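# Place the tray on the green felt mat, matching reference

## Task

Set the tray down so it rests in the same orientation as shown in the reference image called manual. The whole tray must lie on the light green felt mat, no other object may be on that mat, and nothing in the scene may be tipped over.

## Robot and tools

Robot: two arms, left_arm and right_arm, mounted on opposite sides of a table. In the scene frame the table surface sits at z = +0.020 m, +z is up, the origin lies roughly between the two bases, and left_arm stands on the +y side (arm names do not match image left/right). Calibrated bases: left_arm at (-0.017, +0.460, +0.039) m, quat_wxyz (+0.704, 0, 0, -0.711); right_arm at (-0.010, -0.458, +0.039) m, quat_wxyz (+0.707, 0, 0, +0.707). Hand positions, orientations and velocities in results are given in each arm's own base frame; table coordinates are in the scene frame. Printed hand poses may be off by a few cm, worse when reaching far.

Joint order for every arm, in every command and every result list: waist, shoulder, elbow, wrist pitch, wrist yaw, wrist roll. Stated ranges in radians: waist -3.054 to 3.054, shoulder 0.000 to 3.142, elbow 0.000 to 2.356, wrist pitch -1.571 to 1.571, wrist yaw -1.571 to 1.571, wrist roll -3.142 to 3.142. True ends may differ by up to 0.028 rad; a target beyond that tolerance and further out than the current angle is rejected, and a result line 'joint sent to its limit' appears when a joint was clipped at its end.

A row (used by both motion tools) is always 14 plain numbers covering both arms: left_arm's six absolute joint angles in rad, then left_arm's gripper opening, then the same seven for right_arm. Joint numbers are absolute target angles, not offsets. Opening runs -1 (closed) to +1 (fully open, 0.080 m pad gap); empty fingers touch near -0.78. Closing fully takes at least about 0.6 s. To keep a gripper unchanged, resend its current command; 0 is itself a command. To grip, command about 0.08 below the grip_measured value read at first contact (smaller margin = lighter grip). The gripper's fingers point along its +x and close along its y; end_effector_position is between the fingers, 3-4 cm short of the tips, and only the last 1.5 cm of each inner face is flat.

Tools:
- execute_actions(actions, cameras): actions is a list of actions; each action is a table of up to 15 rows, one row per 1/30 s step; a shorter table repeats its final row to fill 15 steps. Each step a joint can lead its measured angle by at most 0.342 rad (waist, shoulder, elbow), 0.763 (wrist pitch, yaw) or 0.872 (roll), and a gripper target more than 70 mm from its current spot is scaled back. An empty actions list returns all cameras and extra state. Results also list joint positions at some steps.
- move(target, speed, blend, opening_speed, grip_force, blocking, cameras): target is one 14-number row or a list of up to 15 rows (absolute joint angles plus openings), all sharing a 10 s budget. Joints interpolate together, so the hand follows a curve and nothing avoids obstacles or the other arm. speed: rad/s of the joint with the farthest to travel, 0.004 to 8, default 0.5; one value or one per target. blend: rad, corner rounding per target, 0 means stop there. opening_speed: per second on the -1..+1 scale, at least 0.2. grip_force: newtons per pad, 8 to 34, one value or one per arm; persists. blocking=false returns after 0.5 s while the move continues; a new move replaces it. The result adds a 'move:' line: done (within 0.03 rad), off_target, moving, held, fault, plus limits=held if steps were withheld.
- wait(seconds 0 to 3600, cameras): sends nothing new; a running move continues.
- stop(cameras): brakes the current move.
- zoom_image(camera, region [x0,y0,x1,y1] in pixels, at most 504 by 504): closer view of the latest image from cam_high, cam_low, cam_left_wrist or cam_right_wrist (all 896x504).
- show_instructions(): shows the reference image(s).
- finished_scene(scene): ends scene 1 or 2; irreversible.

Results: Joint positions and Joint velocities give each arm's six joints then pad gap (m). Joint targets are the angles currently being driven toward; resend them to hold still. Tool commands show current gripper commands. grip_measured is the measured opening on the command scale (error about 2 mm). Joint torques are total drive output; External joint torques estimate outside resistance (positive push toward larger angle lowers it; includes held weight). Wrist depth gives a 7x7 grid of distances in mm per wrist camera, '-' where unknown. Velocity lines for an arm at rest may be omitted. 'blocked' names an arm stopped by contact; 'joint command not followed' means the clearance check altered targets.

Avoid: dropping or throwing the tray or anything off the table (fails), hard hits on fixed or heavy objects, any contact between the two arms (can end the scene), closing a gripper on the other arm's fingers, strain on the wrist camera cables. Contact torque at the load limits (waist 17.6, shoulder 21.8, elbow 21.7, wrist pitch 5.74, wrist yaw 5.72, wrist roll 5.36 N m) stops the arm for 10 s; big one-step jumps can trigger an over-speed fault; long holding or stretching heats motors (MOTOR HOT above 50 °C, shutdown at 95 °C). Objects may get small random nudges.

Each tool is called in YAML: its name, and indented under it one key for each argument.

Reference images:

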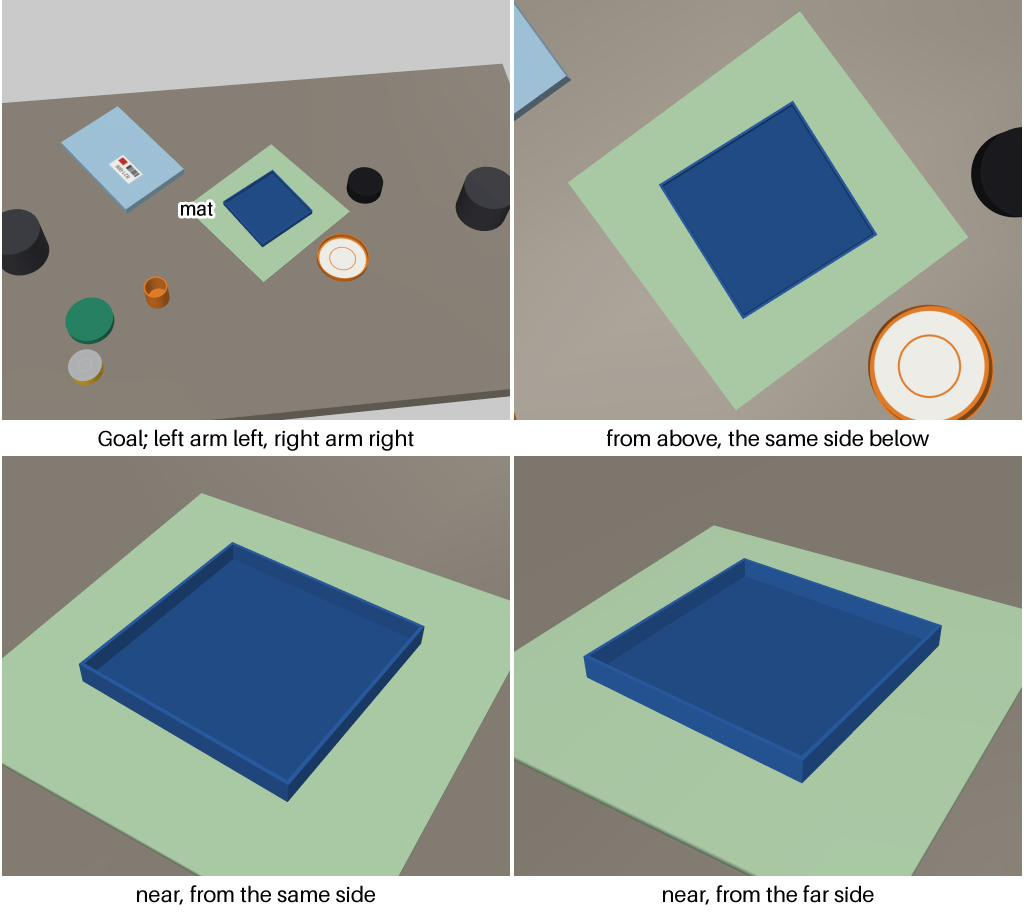

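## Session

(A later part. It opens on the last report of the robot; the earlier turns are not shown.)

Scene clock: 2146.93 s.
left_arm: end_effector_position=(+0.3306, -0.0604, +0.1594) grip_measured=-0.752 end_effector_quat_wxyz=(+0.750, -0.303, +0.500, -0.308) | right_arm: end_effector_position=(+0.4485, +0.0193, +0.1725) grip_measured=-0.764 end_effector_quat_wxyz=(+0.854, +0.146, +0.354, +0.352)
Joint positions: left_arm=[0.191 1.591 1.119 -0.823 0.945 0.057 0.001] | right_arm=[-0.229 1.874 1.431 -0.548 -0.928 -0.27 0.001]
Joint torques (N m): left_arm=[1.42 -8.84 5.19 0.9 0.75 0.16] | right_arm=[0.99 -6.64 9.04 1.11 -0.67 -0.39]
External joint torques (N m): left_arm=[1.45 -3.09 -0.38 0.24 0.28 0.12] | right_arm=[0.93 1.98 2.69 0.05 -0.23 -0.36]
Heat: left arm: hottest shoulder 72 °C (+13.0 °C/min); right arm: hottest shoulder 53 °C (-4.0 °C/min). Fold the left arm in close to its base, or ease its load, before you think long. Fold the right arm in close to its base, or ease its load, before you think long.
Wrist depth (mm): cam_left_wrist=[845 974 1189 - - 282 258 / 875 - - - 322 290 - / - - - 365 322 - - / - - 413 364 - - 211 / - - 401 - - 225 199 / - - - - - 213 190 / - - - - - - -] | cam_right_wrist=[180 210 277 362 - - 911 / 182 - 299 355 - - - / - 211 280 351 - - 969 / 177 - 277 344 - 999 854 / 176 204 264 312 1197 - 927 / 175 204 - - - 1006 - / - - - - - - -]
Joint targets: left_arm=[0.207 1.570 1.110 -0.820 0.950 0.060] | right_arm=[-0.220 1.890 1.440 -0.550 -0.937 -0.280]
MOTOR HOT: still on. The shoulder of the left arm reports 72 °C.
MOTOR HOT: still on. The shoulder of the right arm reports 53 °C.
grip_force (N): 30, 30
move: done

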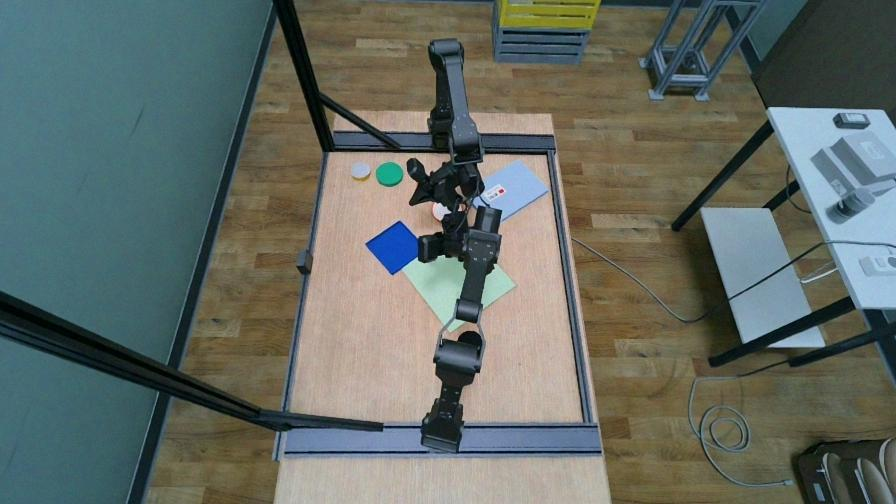

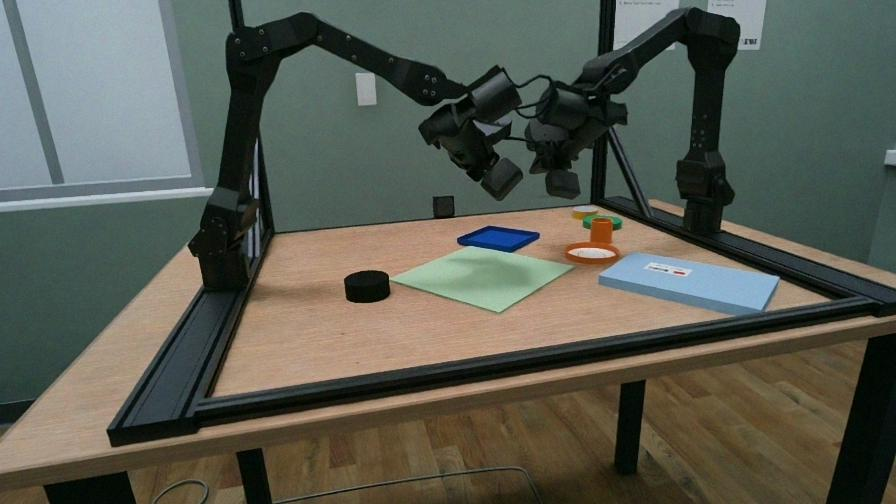

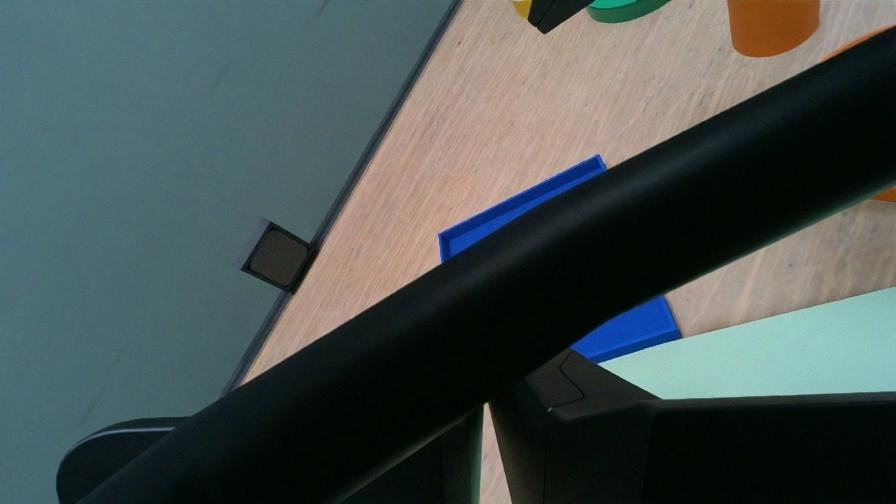

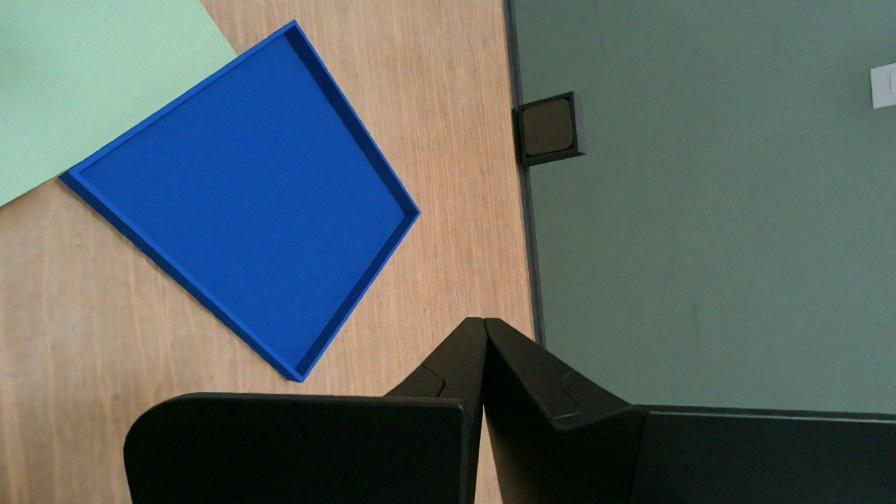

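move:
  target: [0.207,1.57,1.11,-0.82,0.95,0.06,-0.777778,-0.22,1.778,1.292,-0.514,-0.937,-0.28,-0.777778]
  speed: 0.2
  cameras: ["cam_high","cam_low","cam_left_wrist","cam_right_wrist"]

zoom_image:
  camera: "cam_high"
  region: [400, 160, 520, 280]

zoom_image:
  camera: "cam_low"
  region: [360, 20, 600, 220]

Scene clock: 2163.67 s.
left_arm: end_effector_position=(+0.3304, -0.0657, +0.1600) grip_measured=-0.752 end_effector_quat_wxyz=(+0.750, -0.296, +0.499, -0.318) | right_arm: end_effector_position=(+0.4317, +0.0192, +0.1671) grip_measured=-0.764 end_effector_quat_wxyz=(+0.856, +0.149, +0.353, +0.346)
Joint positions: left_arm=[0.175 1.591 1.118 -0.817 0.948 0.064 0.001] | right_arm=[-0.237 1.811 1.328 -0.502 -0.924 -0.263 0.001]
Joint torques (N m): left_arm=[2.85 -8.72 5.12 0.51 0.62 -0.05] | right_arm=[1.8 -11.57 3.48 0.34 -0.8 -0.6]
External joint torques (N m): left_arm=[2.87 -2.97 -0.51 -0.18 0.15 -0.09] | right_arm=[1.8 -3.57 -2.76 -0.71 -0.37 -0.57]
Heat: left arm: hottest shoulder 64 °C (-7.0 °C/min); right arm: hottest shoulder 52 °C (-5.0 °C/min). Fold the left arm in close to its base, or ease its load, before you think long. Fold the right arm in close to its base, or ease its load, before you think long.
Wrist depth (mm): cam_left_wrist=[- - - 449 384 - - / - - 1212 424 - - 230 / - - 431 411 - 250 219 / - - 431 - 262 236 206 / - - - - 244 221 192 / - - - - - 209 185 / - - - - - - -] | cam_right_wrist=[181 216 278 363 - 1139 - / 179 - 289 355 - - - / - 220 256 350 - - - / 175 - 265 344 - - - / 176 197 271 310 - - - / 175 203 - - - - - / - - - - - - -]
Joint targets: left_arm=[0.207 1.570 1.110 -0.820 0.950 0.060] | right_arm=[-0.220 1.778 1.292 -0.514 -0.937 -0.280]
MOTOR HOT: still on. The shoulder of the left arm reports 64 °C.
MOTOR HOT: still on. The shoulder of the right arm reports 52 °C.
grip_force (N): 30, 30
move: off_target (right_arm); right_arm: the elbow is farthest, 0.036 rad from its target

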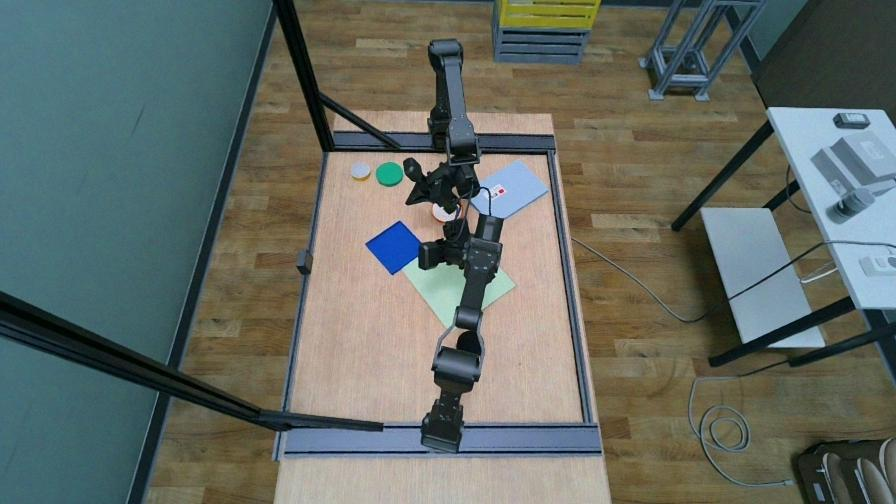

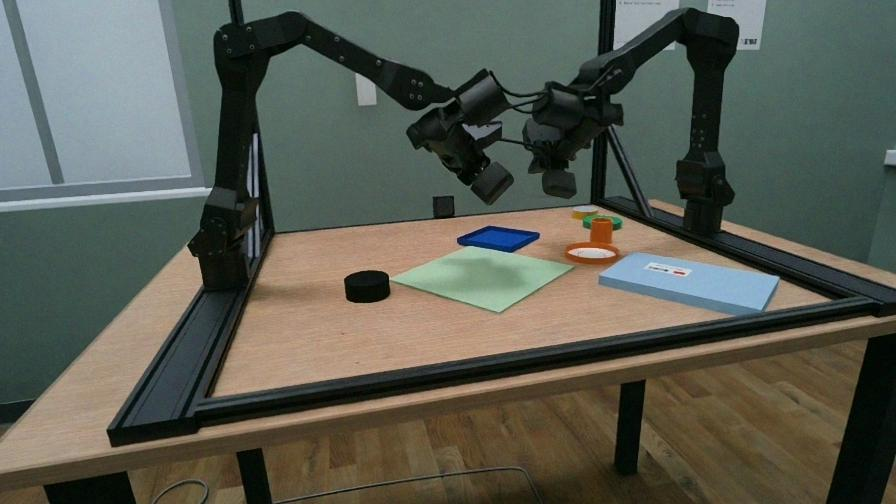

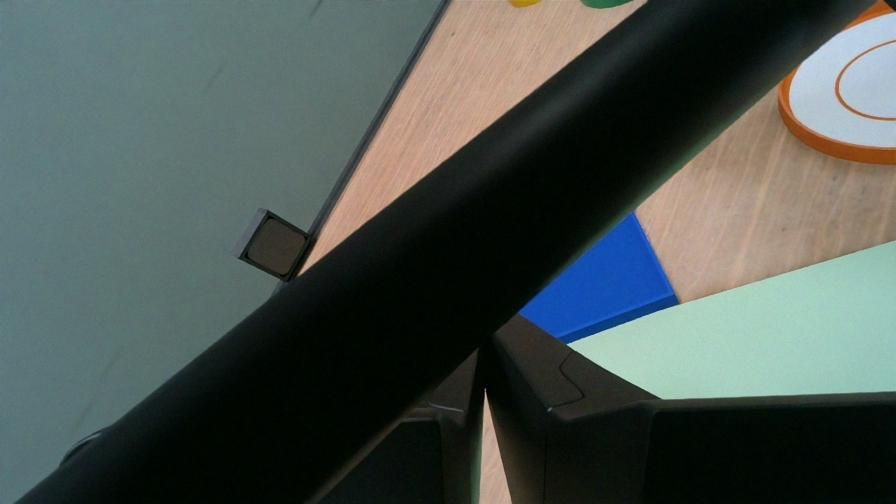

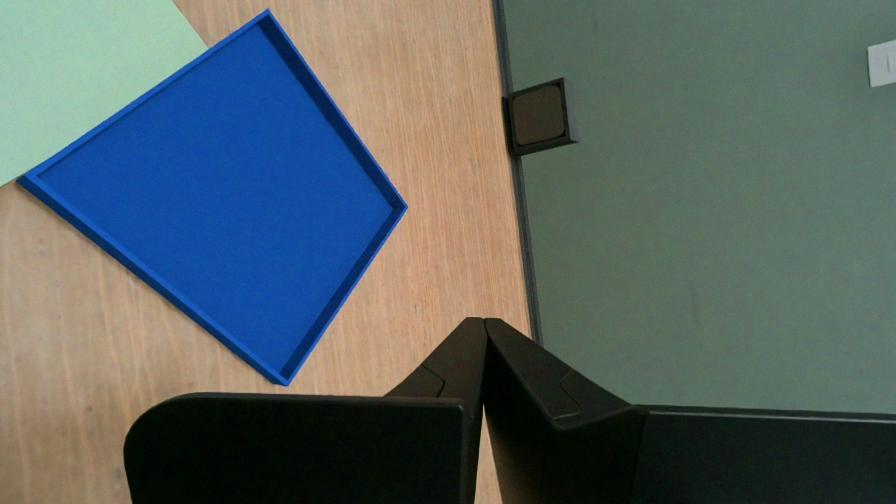

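Scaled by 4.200.

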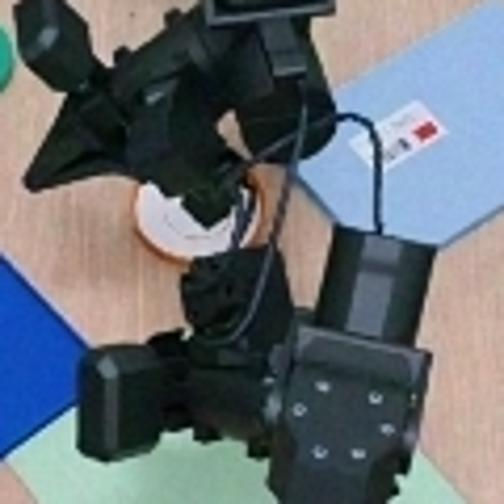

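Scaled by 2.100.

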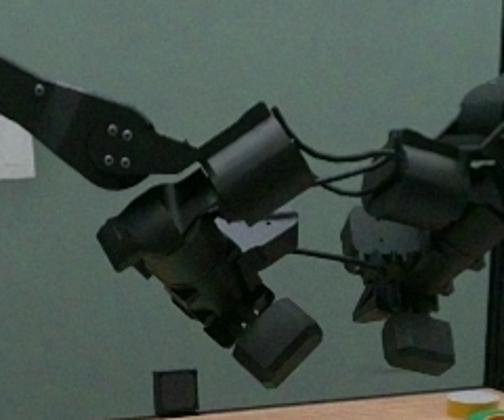

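move:
  target:
    - [0.207,1.57,1.11,-0.82,0.95,0.06,-0.777778,-0.22,1.85,1.39,-0.54,-0.937,-0.28,-0.777778]
    - [0.129,1.544,1.132,-0.821,0.95,-0.033,-0.777778,-0.109,1.83,1.362,-0.524,-0.95,-0.199,-0.777778]
    - [-0.012,1.55,1.258,-0.94,0.6,-0.174,-0.777778,-0.005,1.816,1.463,-0.639,-0.6,-0.095,-0.777778]
    - [-0.18,1.557,1.346,-1.021,0.25,-0.342,-0.777778,0.12,1.8,1.522,-0.714,-0.25,0.03,-0.777778]
    - [-0.297,1.568,1.31,-0.974,0,-0.478,-0.777778,0.184,1.796,1.498,-0.694,0,0.111,-0.777778]
  speed: 0.2
  blend: 0.05
  cameras: ["cam_high","cam_low","cam_left_wrist","cam_right_wrist"]

zoom_image:
  camera: "cam_high"
  region: [350, 160, 470, 280]

zoom_image:
  camera: "cam_low"
  region: [360, 20, 600, 220]

Scene clock: 2207.83 s.
left_arm: end_effector_position=(+0.3288, -0.1037, +0.1571) grip_measured=-0.752 end_effector_quat_wxyz=(+0.803, -0.105, +0.586, +0.010) | right_arm: end_effector_position=(+0.4479, +0.0769, +0.1652) grip_measured=-0.764 end_effector_quat_wxyz=(+0.879, +0.008, +0.474, +0.048)
Joint positions: left_arm=[-0.301 1.573 1.315 -0.977 0.01 -0.468 0.001] | right_arm=[0.17 1.806 1.513 -0.689 0.001 0.111 0.001]
Joint torques (N m): left_arm=[0.37 -7.01 5.78 0.95 -0.4 -0.27] | right_arm=[1.42 -9.49 6.35 1.03 -0.07 -0.02]
External joint torques (N m): left_arm=[0.34 -1.13 -0.04 0.15 -0.38 -0.28] | right_arm=[1.42 -1.1 -0.23 -0.18 -0.08 -0.02]
Heat: left arm: hottest shoulder 59 °C (-12.0 °C/min); right arm: hottest shoulder 61 °C (+8.0 °C/min). Fold the left arm in close to its base, or ease its load, before you think long. Fold the right arm in close to its base, or ease its load, before you think long.
Wrist depth (mm): cam_left_wrist=[301 - - 280 274 268 260 / 293 - - 270 266 260 255 / - - 264 260 258 250 247 / - - 257 250 246 243 239 / - - 251 96 239 235 231 / - 249 - 67 - 230 226 / - - - - - - -] | cam_right_wrist=[217 224 232 241 253 263 274 / 218 225 233 - 256 265 277 / 220 227 237 - - 268 279 / 224 231 239 242 - 270 281 / 223 231 240 247 261 271 283 / - - - - 264 274 284 / - - - - - - -]
Joint targets: left_arm=[-0.297 1.568 1.310 -0.974 0.000 -0.478] | right_arm=[0.184 1.796 1.498 -0.694 0.000 0.111]
MOTOR HOT: still on. The shoulder of the left arm reports 59 °C.
MOTOR HOT: still on. The shoulder of the right arm reports 61 °C.
grip_force (N): 30, 30
move: done; blend cut to 0.049 rad at target 1

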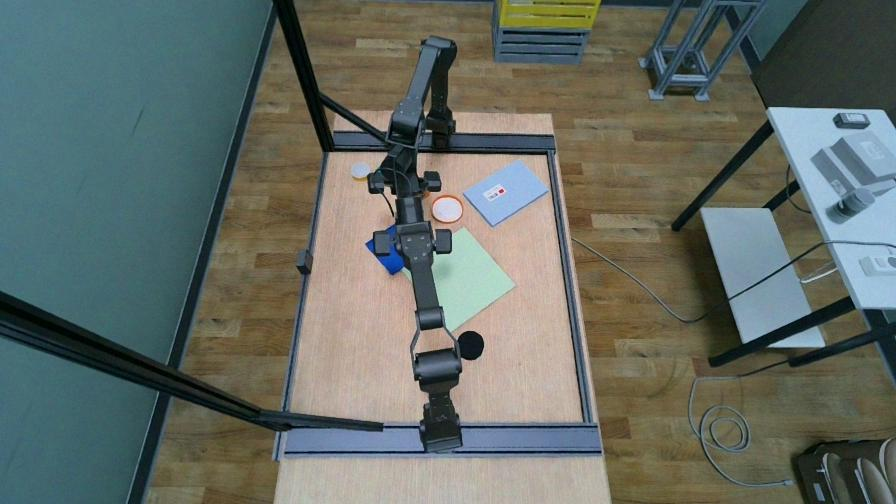

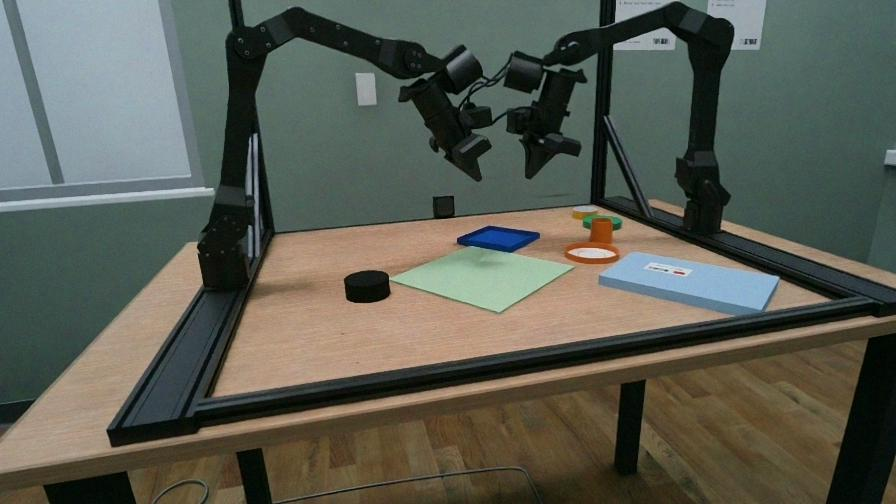

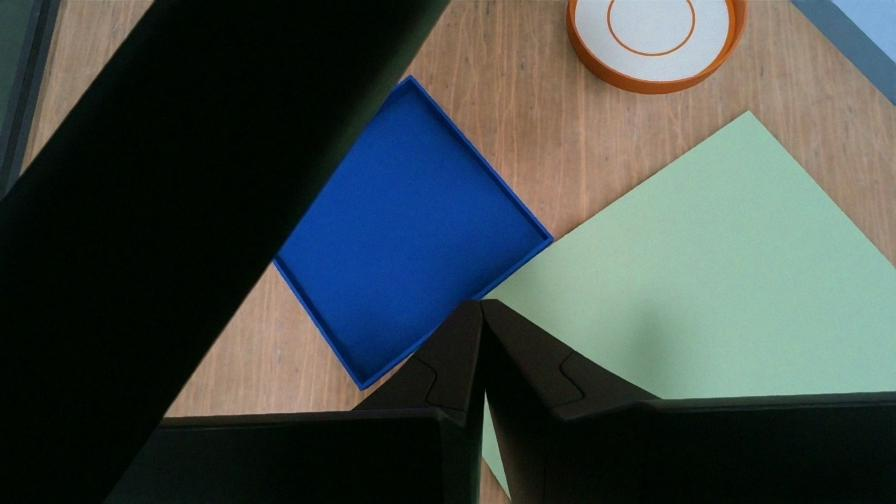

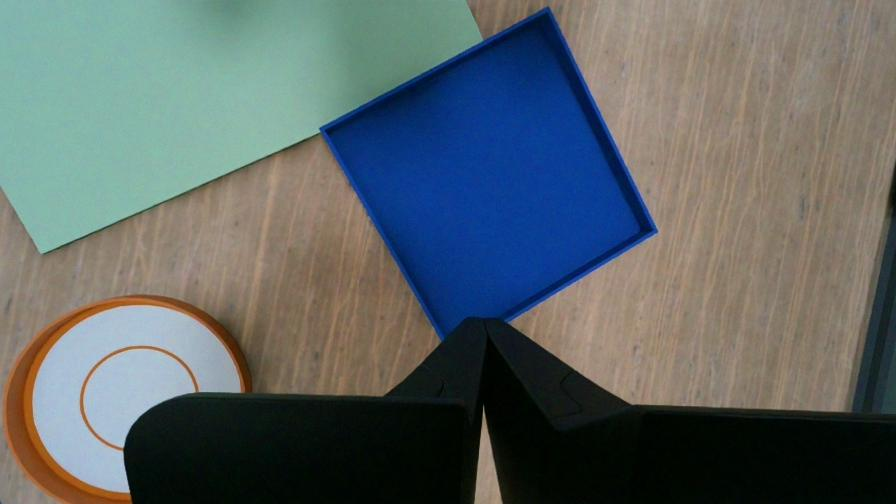

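Scaled by 4.200.

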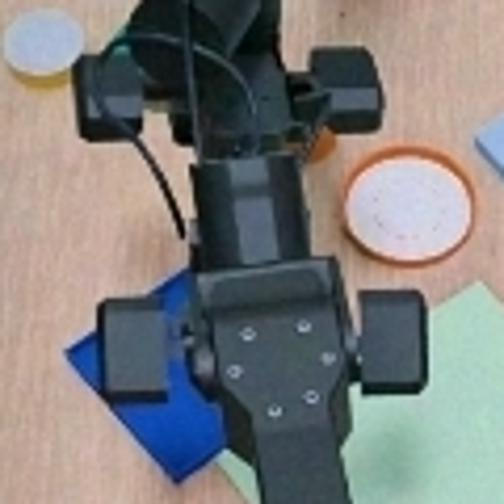

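Scaled by 2.100.

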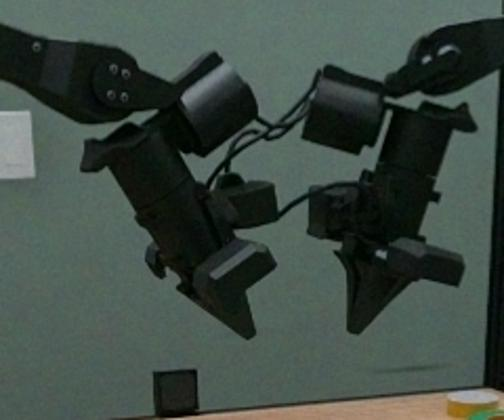

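move:
  target: [-0.297,1.583,1.4837,-1.1357,0,-0.478,-0.777778,0.184,1.8344,1.3479,-0.4955,0,0.111,-0.777778]
  speed: 0.2
  cameras: ["cam_high","cam_low","cam_left_wrist","cam_right_wrist"]

zoom_image:
  camera: "cam_high"
  region: [350, 160, 470, 280]

zoom_image:
  camera: "cam_low"
  region: [360, 20, 600, 220]

Scene clock: 2251.30 s.
left_arm: end_effector_position=(+0.3221, -0.1011, +0.1706) grip_measured=-0.752 end_effector_quat_wxyz=(+0.779, -0.094, +0.619, +0.023) | right_arm: end_effector_position=(+0.4613, +0.0790, +0.1484) grip_measured=-0.764 end_effector_quat_wxyz=(+0.901, +0.016, +0.431, +0.051)
Joint positions: left_arm=[-0.3 1.617 1.436 -1.142 0.009 -0.468 0.001] | right_arm=[0.17 1.806 1.396 -0.476 0.002 0.117 0.001]
Joint torques (N m): left_arm=[0.25 -10.6 11.55 1.14 -0.38 -0.26] | right_arm=[1.41 -5.04 2.27 -0.02 -0.1 -0.23]
External joint torques (N m): left_arm=[0.27 -4.54 5.86 0.47 -0.35 -0.27] | right_arm=[1.43 3.48 -4.48 -1.38 -0.11 -0.23]
Heat: left arm: hottest shoulder 56 °C (-3.0 °C/min); right arm: hottest shoulder 57 °C (-3.0 °C/min). Fold the left arm in close to its base, or ease its load, before you think long. Fold the right arm in close to its base, or ease its load, before you think long.
Wrist depth (mm): cam_left_wrist=[- - - 290 281 272 252 / - - 279 275 267 260 251 / - - 266 259 256 248 241 / - - 252 245 243 234 229 / - 248 241 235 227 222 218 / - 240 - 67 - 217 212 / - - - - - - -] | cam_right_wrist=[223 229 234 239 - 256 263 / 228 233 238 - 250 260 268 / 233 241 246 - 251 267 274 / 239 243 251 253 267 272 280 / 243 248 256 260 270 278 285 / 246 252 - - 274 283 291 / - - - - - - -]
Joint targets: left_arm=[-0.297 1.583 1.484 -1.136 0.000 -0.478] | right_arm=[0.184 1.834 1.348 -0.496 0.000 0.111]
MOTOR HOT: still on. The shoulder of the left arm reports 56 °C.
MOTOR HOT: still on. The shoulder of the right arm reports 57 °C.
grip_force (N): 30, 30
move: off_target (left_arm, right_arm); left_arm: the elbow is farthest, 0.047 rad from its target; right_arm: the elbow is farthest, 0.048 rad from its target

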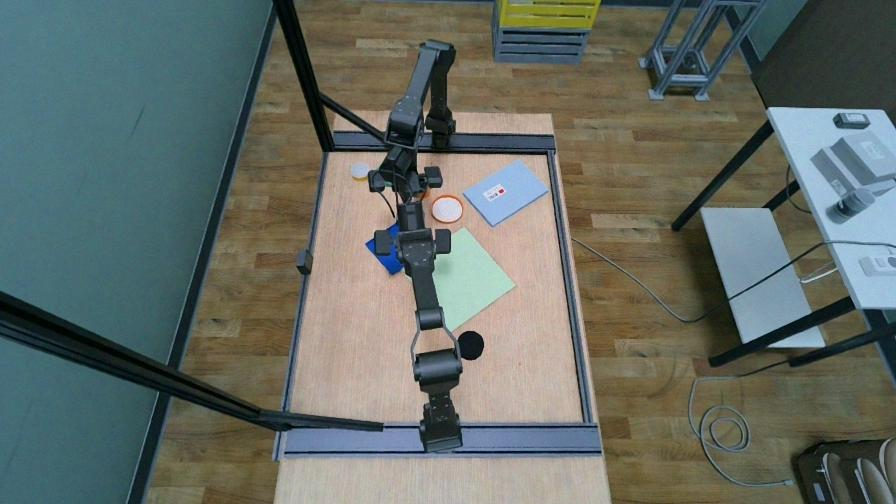

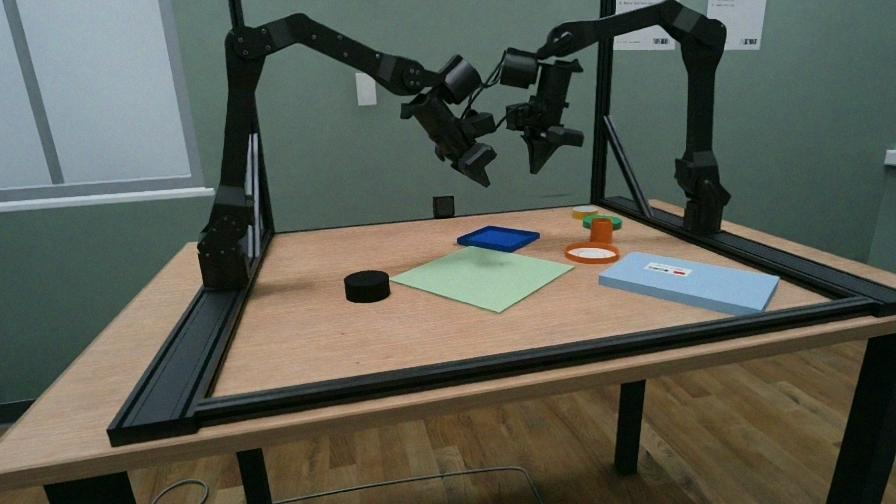

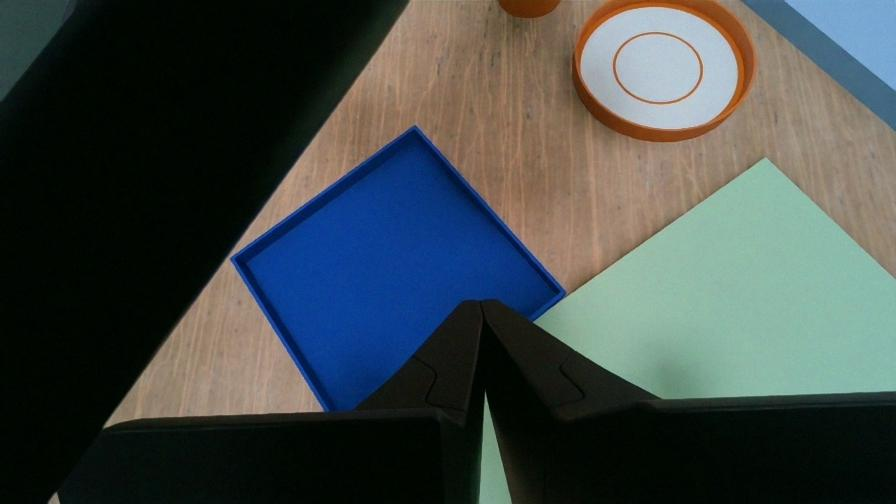

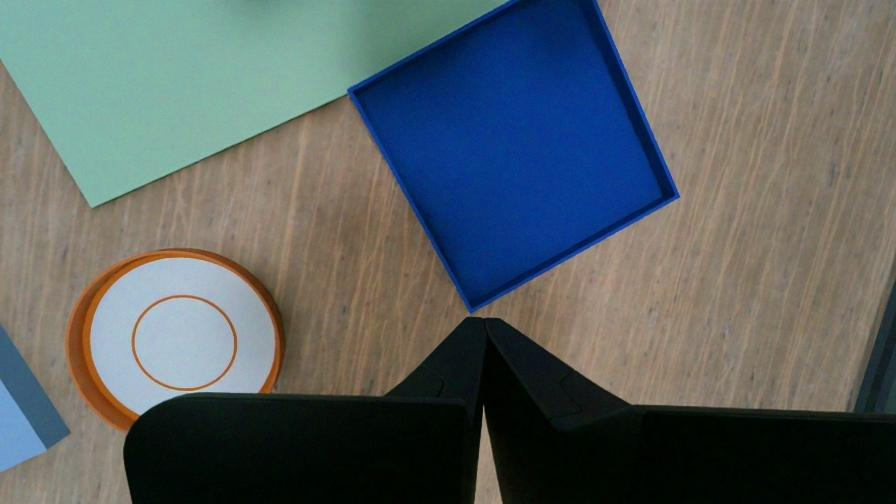

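Scaled by 4.200.

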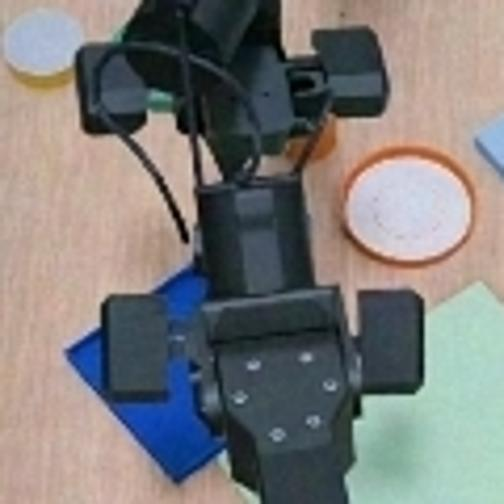

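Scaled by 2.100.

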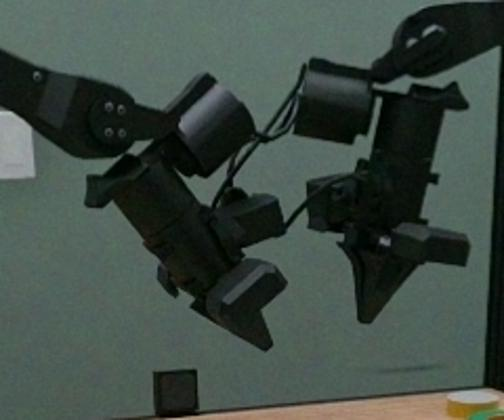

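move:
  target:
    - [-0.297,1.568,1.31,-0.974,0,-0.478,-0.777778,0.184,1.796,1.498,-0.694,0,0.111,-0.777778]
    - [-0.297,1.595,1.17,-0.81,0,-0.478,-0.777778,0.184,1.775,1.64,-0.857,0,0.111,-0.777778]
  speed: 0.2
  blend: 0.03
  cameras: ["cam_high","cam_low","cam_left_wrist","cam_right_wrist"]

zoom_image:
  camera: "cam_high"
  region: [360, 160, 460, 260]

zoom_image:
  camera: "cam_low"
  region: [400, 20, 600, 190]

Scene clock: 2285.97 s.
left_arm: end_effector_position=(+0.3326, -0.1045, +0.1193) grip_measured=-0.752 end_effector_quat_wxyz=(+0.807, -0.107, +0.581, +0.011) | right_arm: end_effector_position=(+0.4355, +0.0787, +0.1916) grip_measured=-0.764 end_effector_quat_wxyz=(+0.869, +0.005, +0.493, +0.049)
Joint positions: left_arm=[-0.302 1.593 1.181 -0.812 0.005 -0.473 0.001] | right_arm=[0.18 1.793 1.622 -0.856 0.002 0.115 0.001]
Joint torques (N m): left_arm=[0.45 -6.33 5.04 0.97 -0.21 -0.12] | right_arm=[0.47 -10.04 10.55 1.3 -0.12 -0.15]
External joint torques (N m): left_arm=[0.46 -0.31 -0.82 0.13 -0.19 -0.13] | right_arm=[0.52 -1.87 4.05 0.14 -0.13 -0.15]
Heat: left arm: hottest shoulder 66 °C (+8.0 °C/min); right arm: hottest shoulder 52 °C (-7.0 °C/min). Fold the left arm in close to its base, or ease its load, before you think long. Fold the right arm in close to its base, or ease its load, before you think long.
Wrist depth (mm): cam_left_wrist=[321 - 303 298 - 286 276 / - - 298 - 285 281 275 / - 295 289 - 278 271 269 / 293 291 - 273 269 265 261 / 287 - 275 259 263 259 255 / - - - 67 - 255 252 / - - - - - - -] | cam_right_wrist=[185 191 197 205 220 226 236 / 186 191 198 - - 228 238 / 187 194 202 - 217 229 240 / 190 196 203 209 216 230 240 / 189 197 204 209 221 231 241 / 190 195 203 - 223 233 243 / - - - - - - -]
Joint targets: left_arm=[-0.297 1.595 1.170 -0.810 0.000 -0.478] | right_arm=[0.184 1.775 1.640 -0.857 0.000 0.111]
MOTOR HOT: still on. The shoulder of the left arm reports 66 °C.
MOTOR HOT: still on. The shoulder of the right arm reports 52 °C.
grip_force (N): 30, 30
move: done

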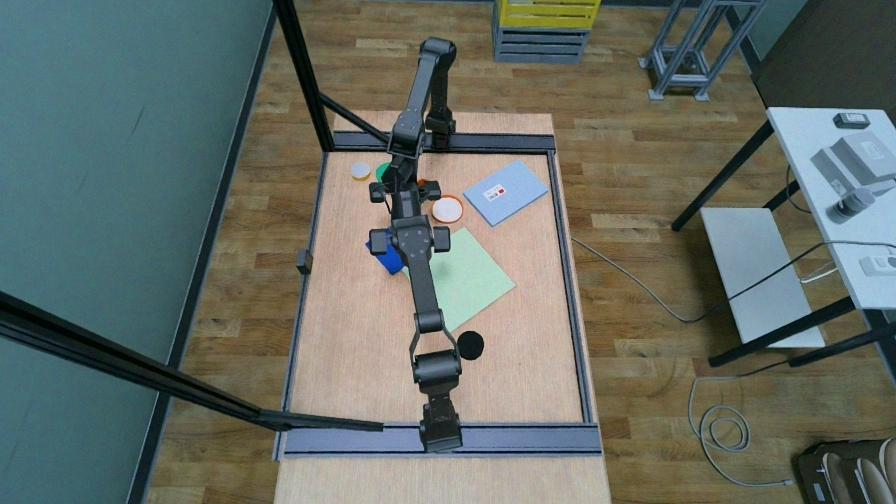

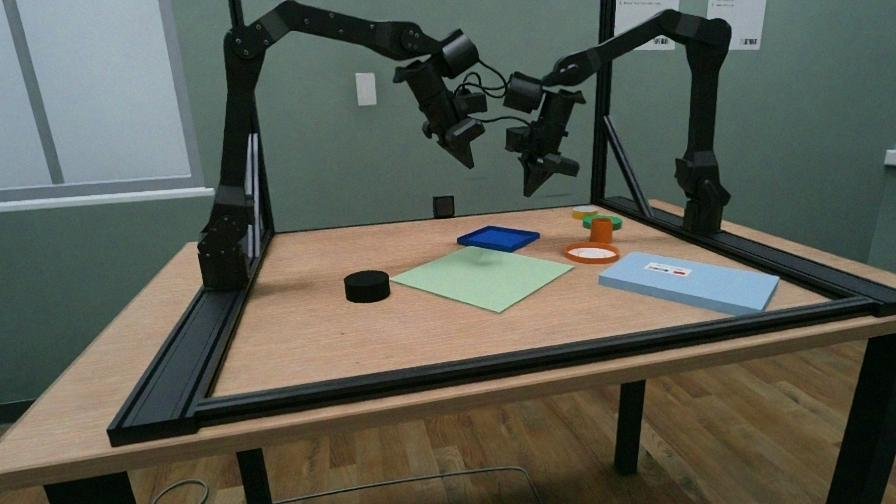

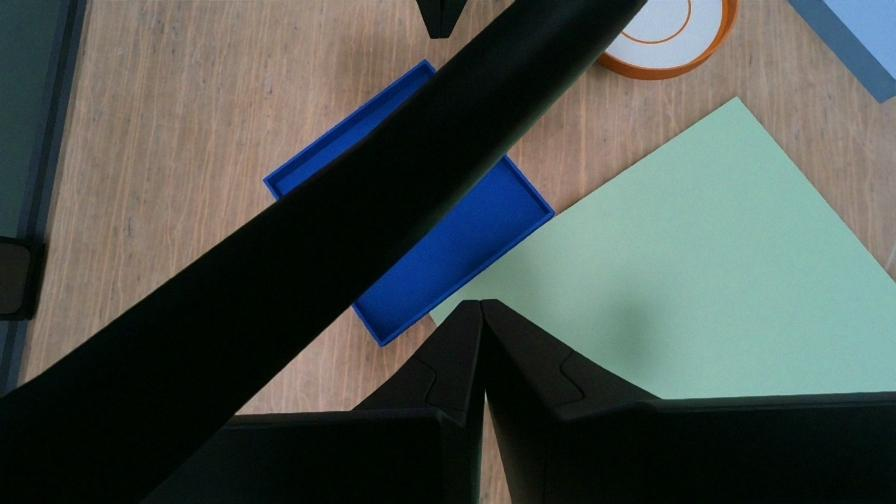

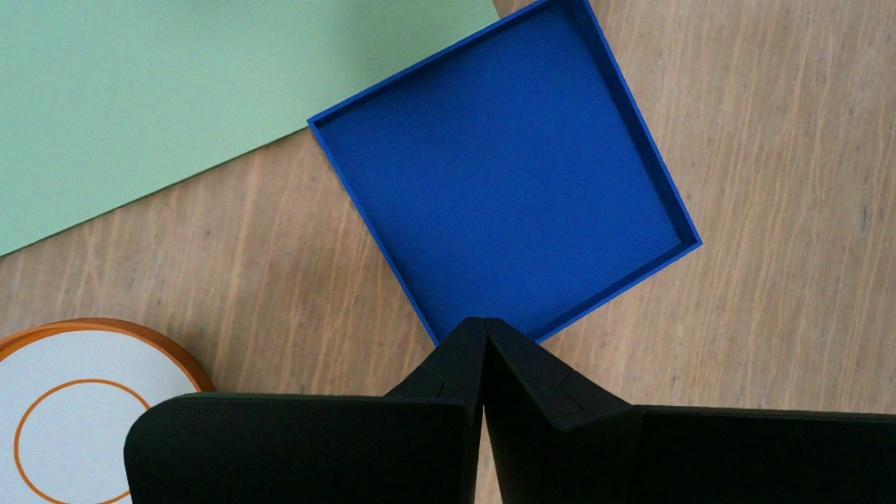

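Scaled by 5.040.

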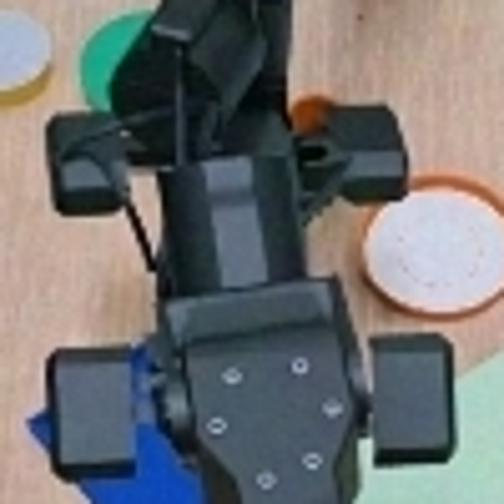

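Scaled by 2.520.

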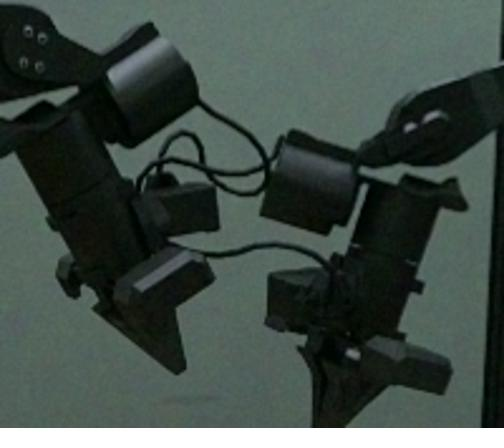

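move:
  target: [-0.447,1.595,1.17,-0.81,0,-0.478,-0.777778,0.064,1.775,1.64,-0.857,0,0.111,-0.777778]
  speed: 0.2
  cameras: ["cam_high","cam_low","cam_left_wrist","cam_right_wrist"]

zoom_image:
  camera: "cam_high"
  region: [360, 160, 460, 260]

zoom_image:
  camera: "cam_low"
  region: [400, 20, 600, 190]

Scene clock: 2306.93 s.
left_arm: end_effector_position=(+0.3172, -0.1451, +0.1193) grip_measured=-0.752 end_effector_quat_wxyz=(+0.806, -0.070, +0.586, -0.039) | right_arm: end_effector_position=(+0.4418, +0.0330, +0.1923) grip_measured=-0.764 end_effector_quat_wxyz=(+0.871, +0.030, +0.491, +0.004)
Joint positions: left_arm=[-0.428 1.593 1.181 -0.81 0.003 -0.473 0.001] | right_arm=[0.075 1.793 1.623 -0.856 0.002 0.112 0.001]
Joint torques (N m): left_arm=[-1.8 -6.39 5.03 0.87 -0.15 -0.13] | right_arm=[-1.1 -10.01 10.32 1.22 -0.13 -0.04]
External joint torques (N m): left_arm=[-1.82 -0.44 -0.77 0.04 -0.13 -0.13] | right_arm=[-1.06 -1.87 3.85 0.07 -0.14 -0.04]
Heat: left arm: hottest shoulder 59 °C (+3.0 °C/min); right arm: hottest shoulder 59 °C (+2.0 °C/min). Fold the left arm in close to its base, or ease its load, before you think long. Fold the right arm in close to its base, or ease its load, before you think long.
Wrist depth (mm): cam_left_wrist=[317 311 304 298 292 286 269 / 309 303 296 291 286 280 275 / 300 295 286 283 277 273 270 / 293 287 279 274 271 265 262 / 286 281 272 260 264 260 256 / 280 276 - 67 - 256 251 / - - - - - - -] | cam_right_wrist=[185 190 - - 218 226 236 / 186 191 - - 220 228 238 / 189 194 201 210 222 228 239 / 190 196 201 210 221 230 240 / 191 196 203 197 222 231 240 / - 197 204 - 224 233 242 / - - - - - - -]
Joint targets: left_arm=[-0.447 1.595 1.170 -0.810 0.000 -0.478] | right_arm=[0.064 1.775 1.640 -0.857 0.000 0.111]
MOTOR HOT: still on. The shoulder of the left arm reports 59 °C.
MOTOR HOT: still on. The shoulder of the right arm reports 59 °C.
grip_force (N): 30, 30
move: done

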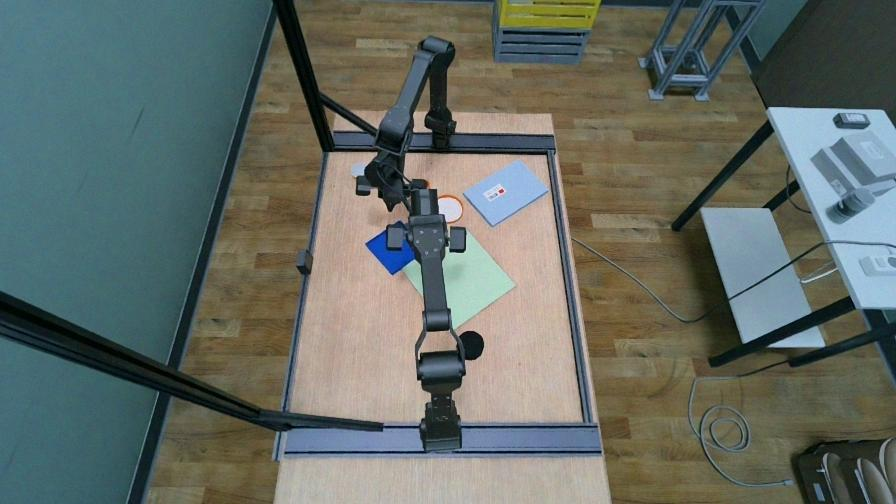

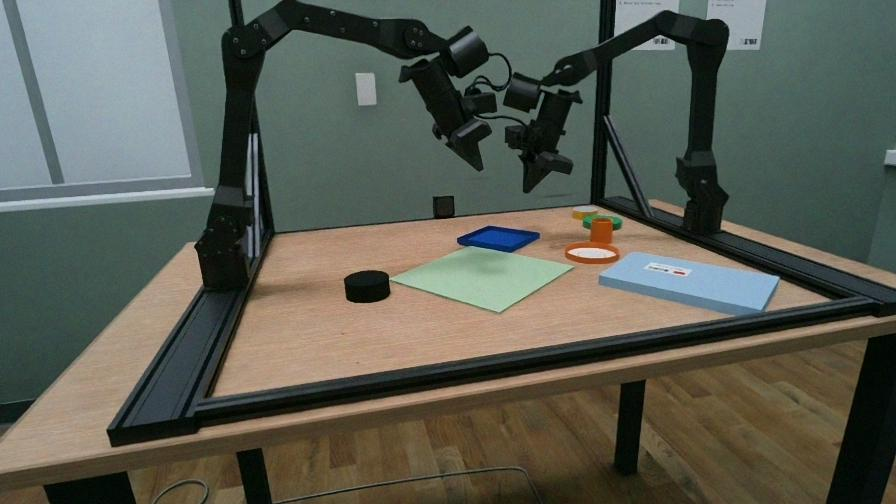

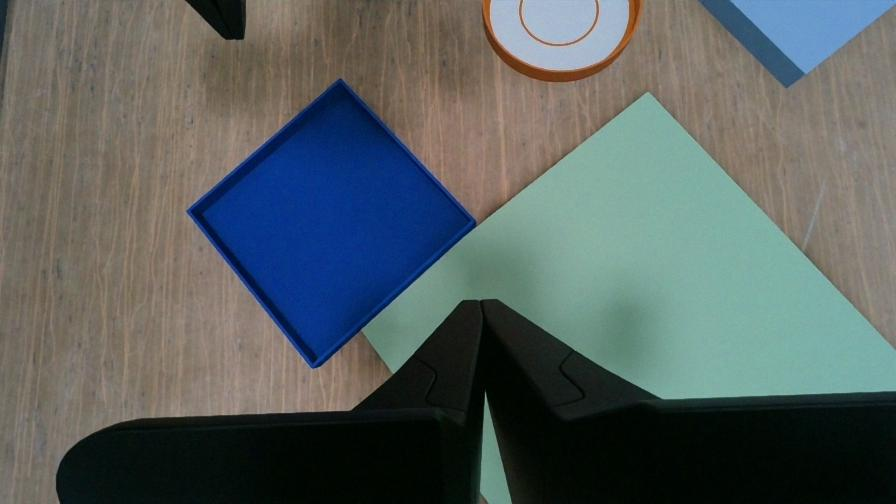

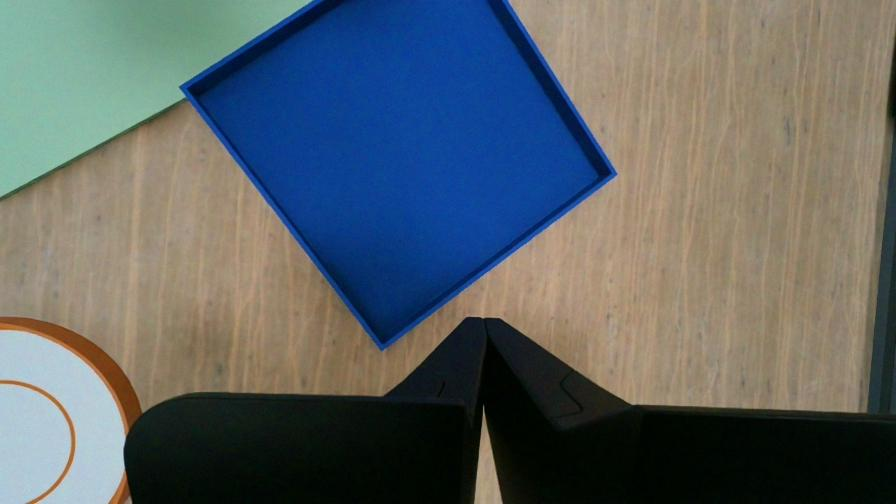

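Scaled by 5.040.

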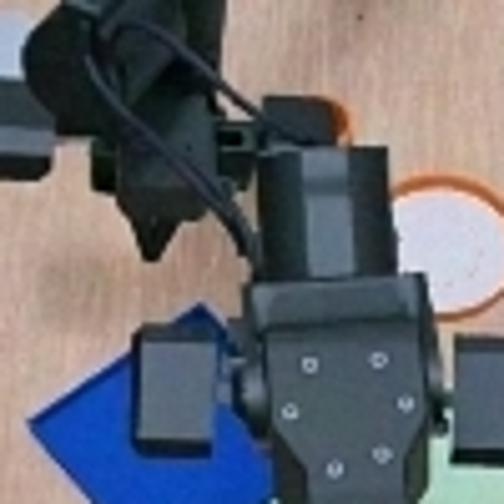

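Scaled by 2.520.

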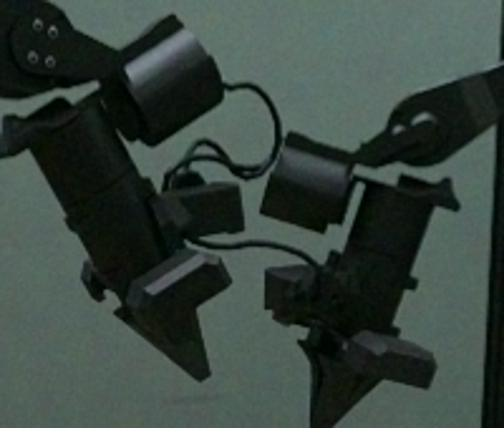

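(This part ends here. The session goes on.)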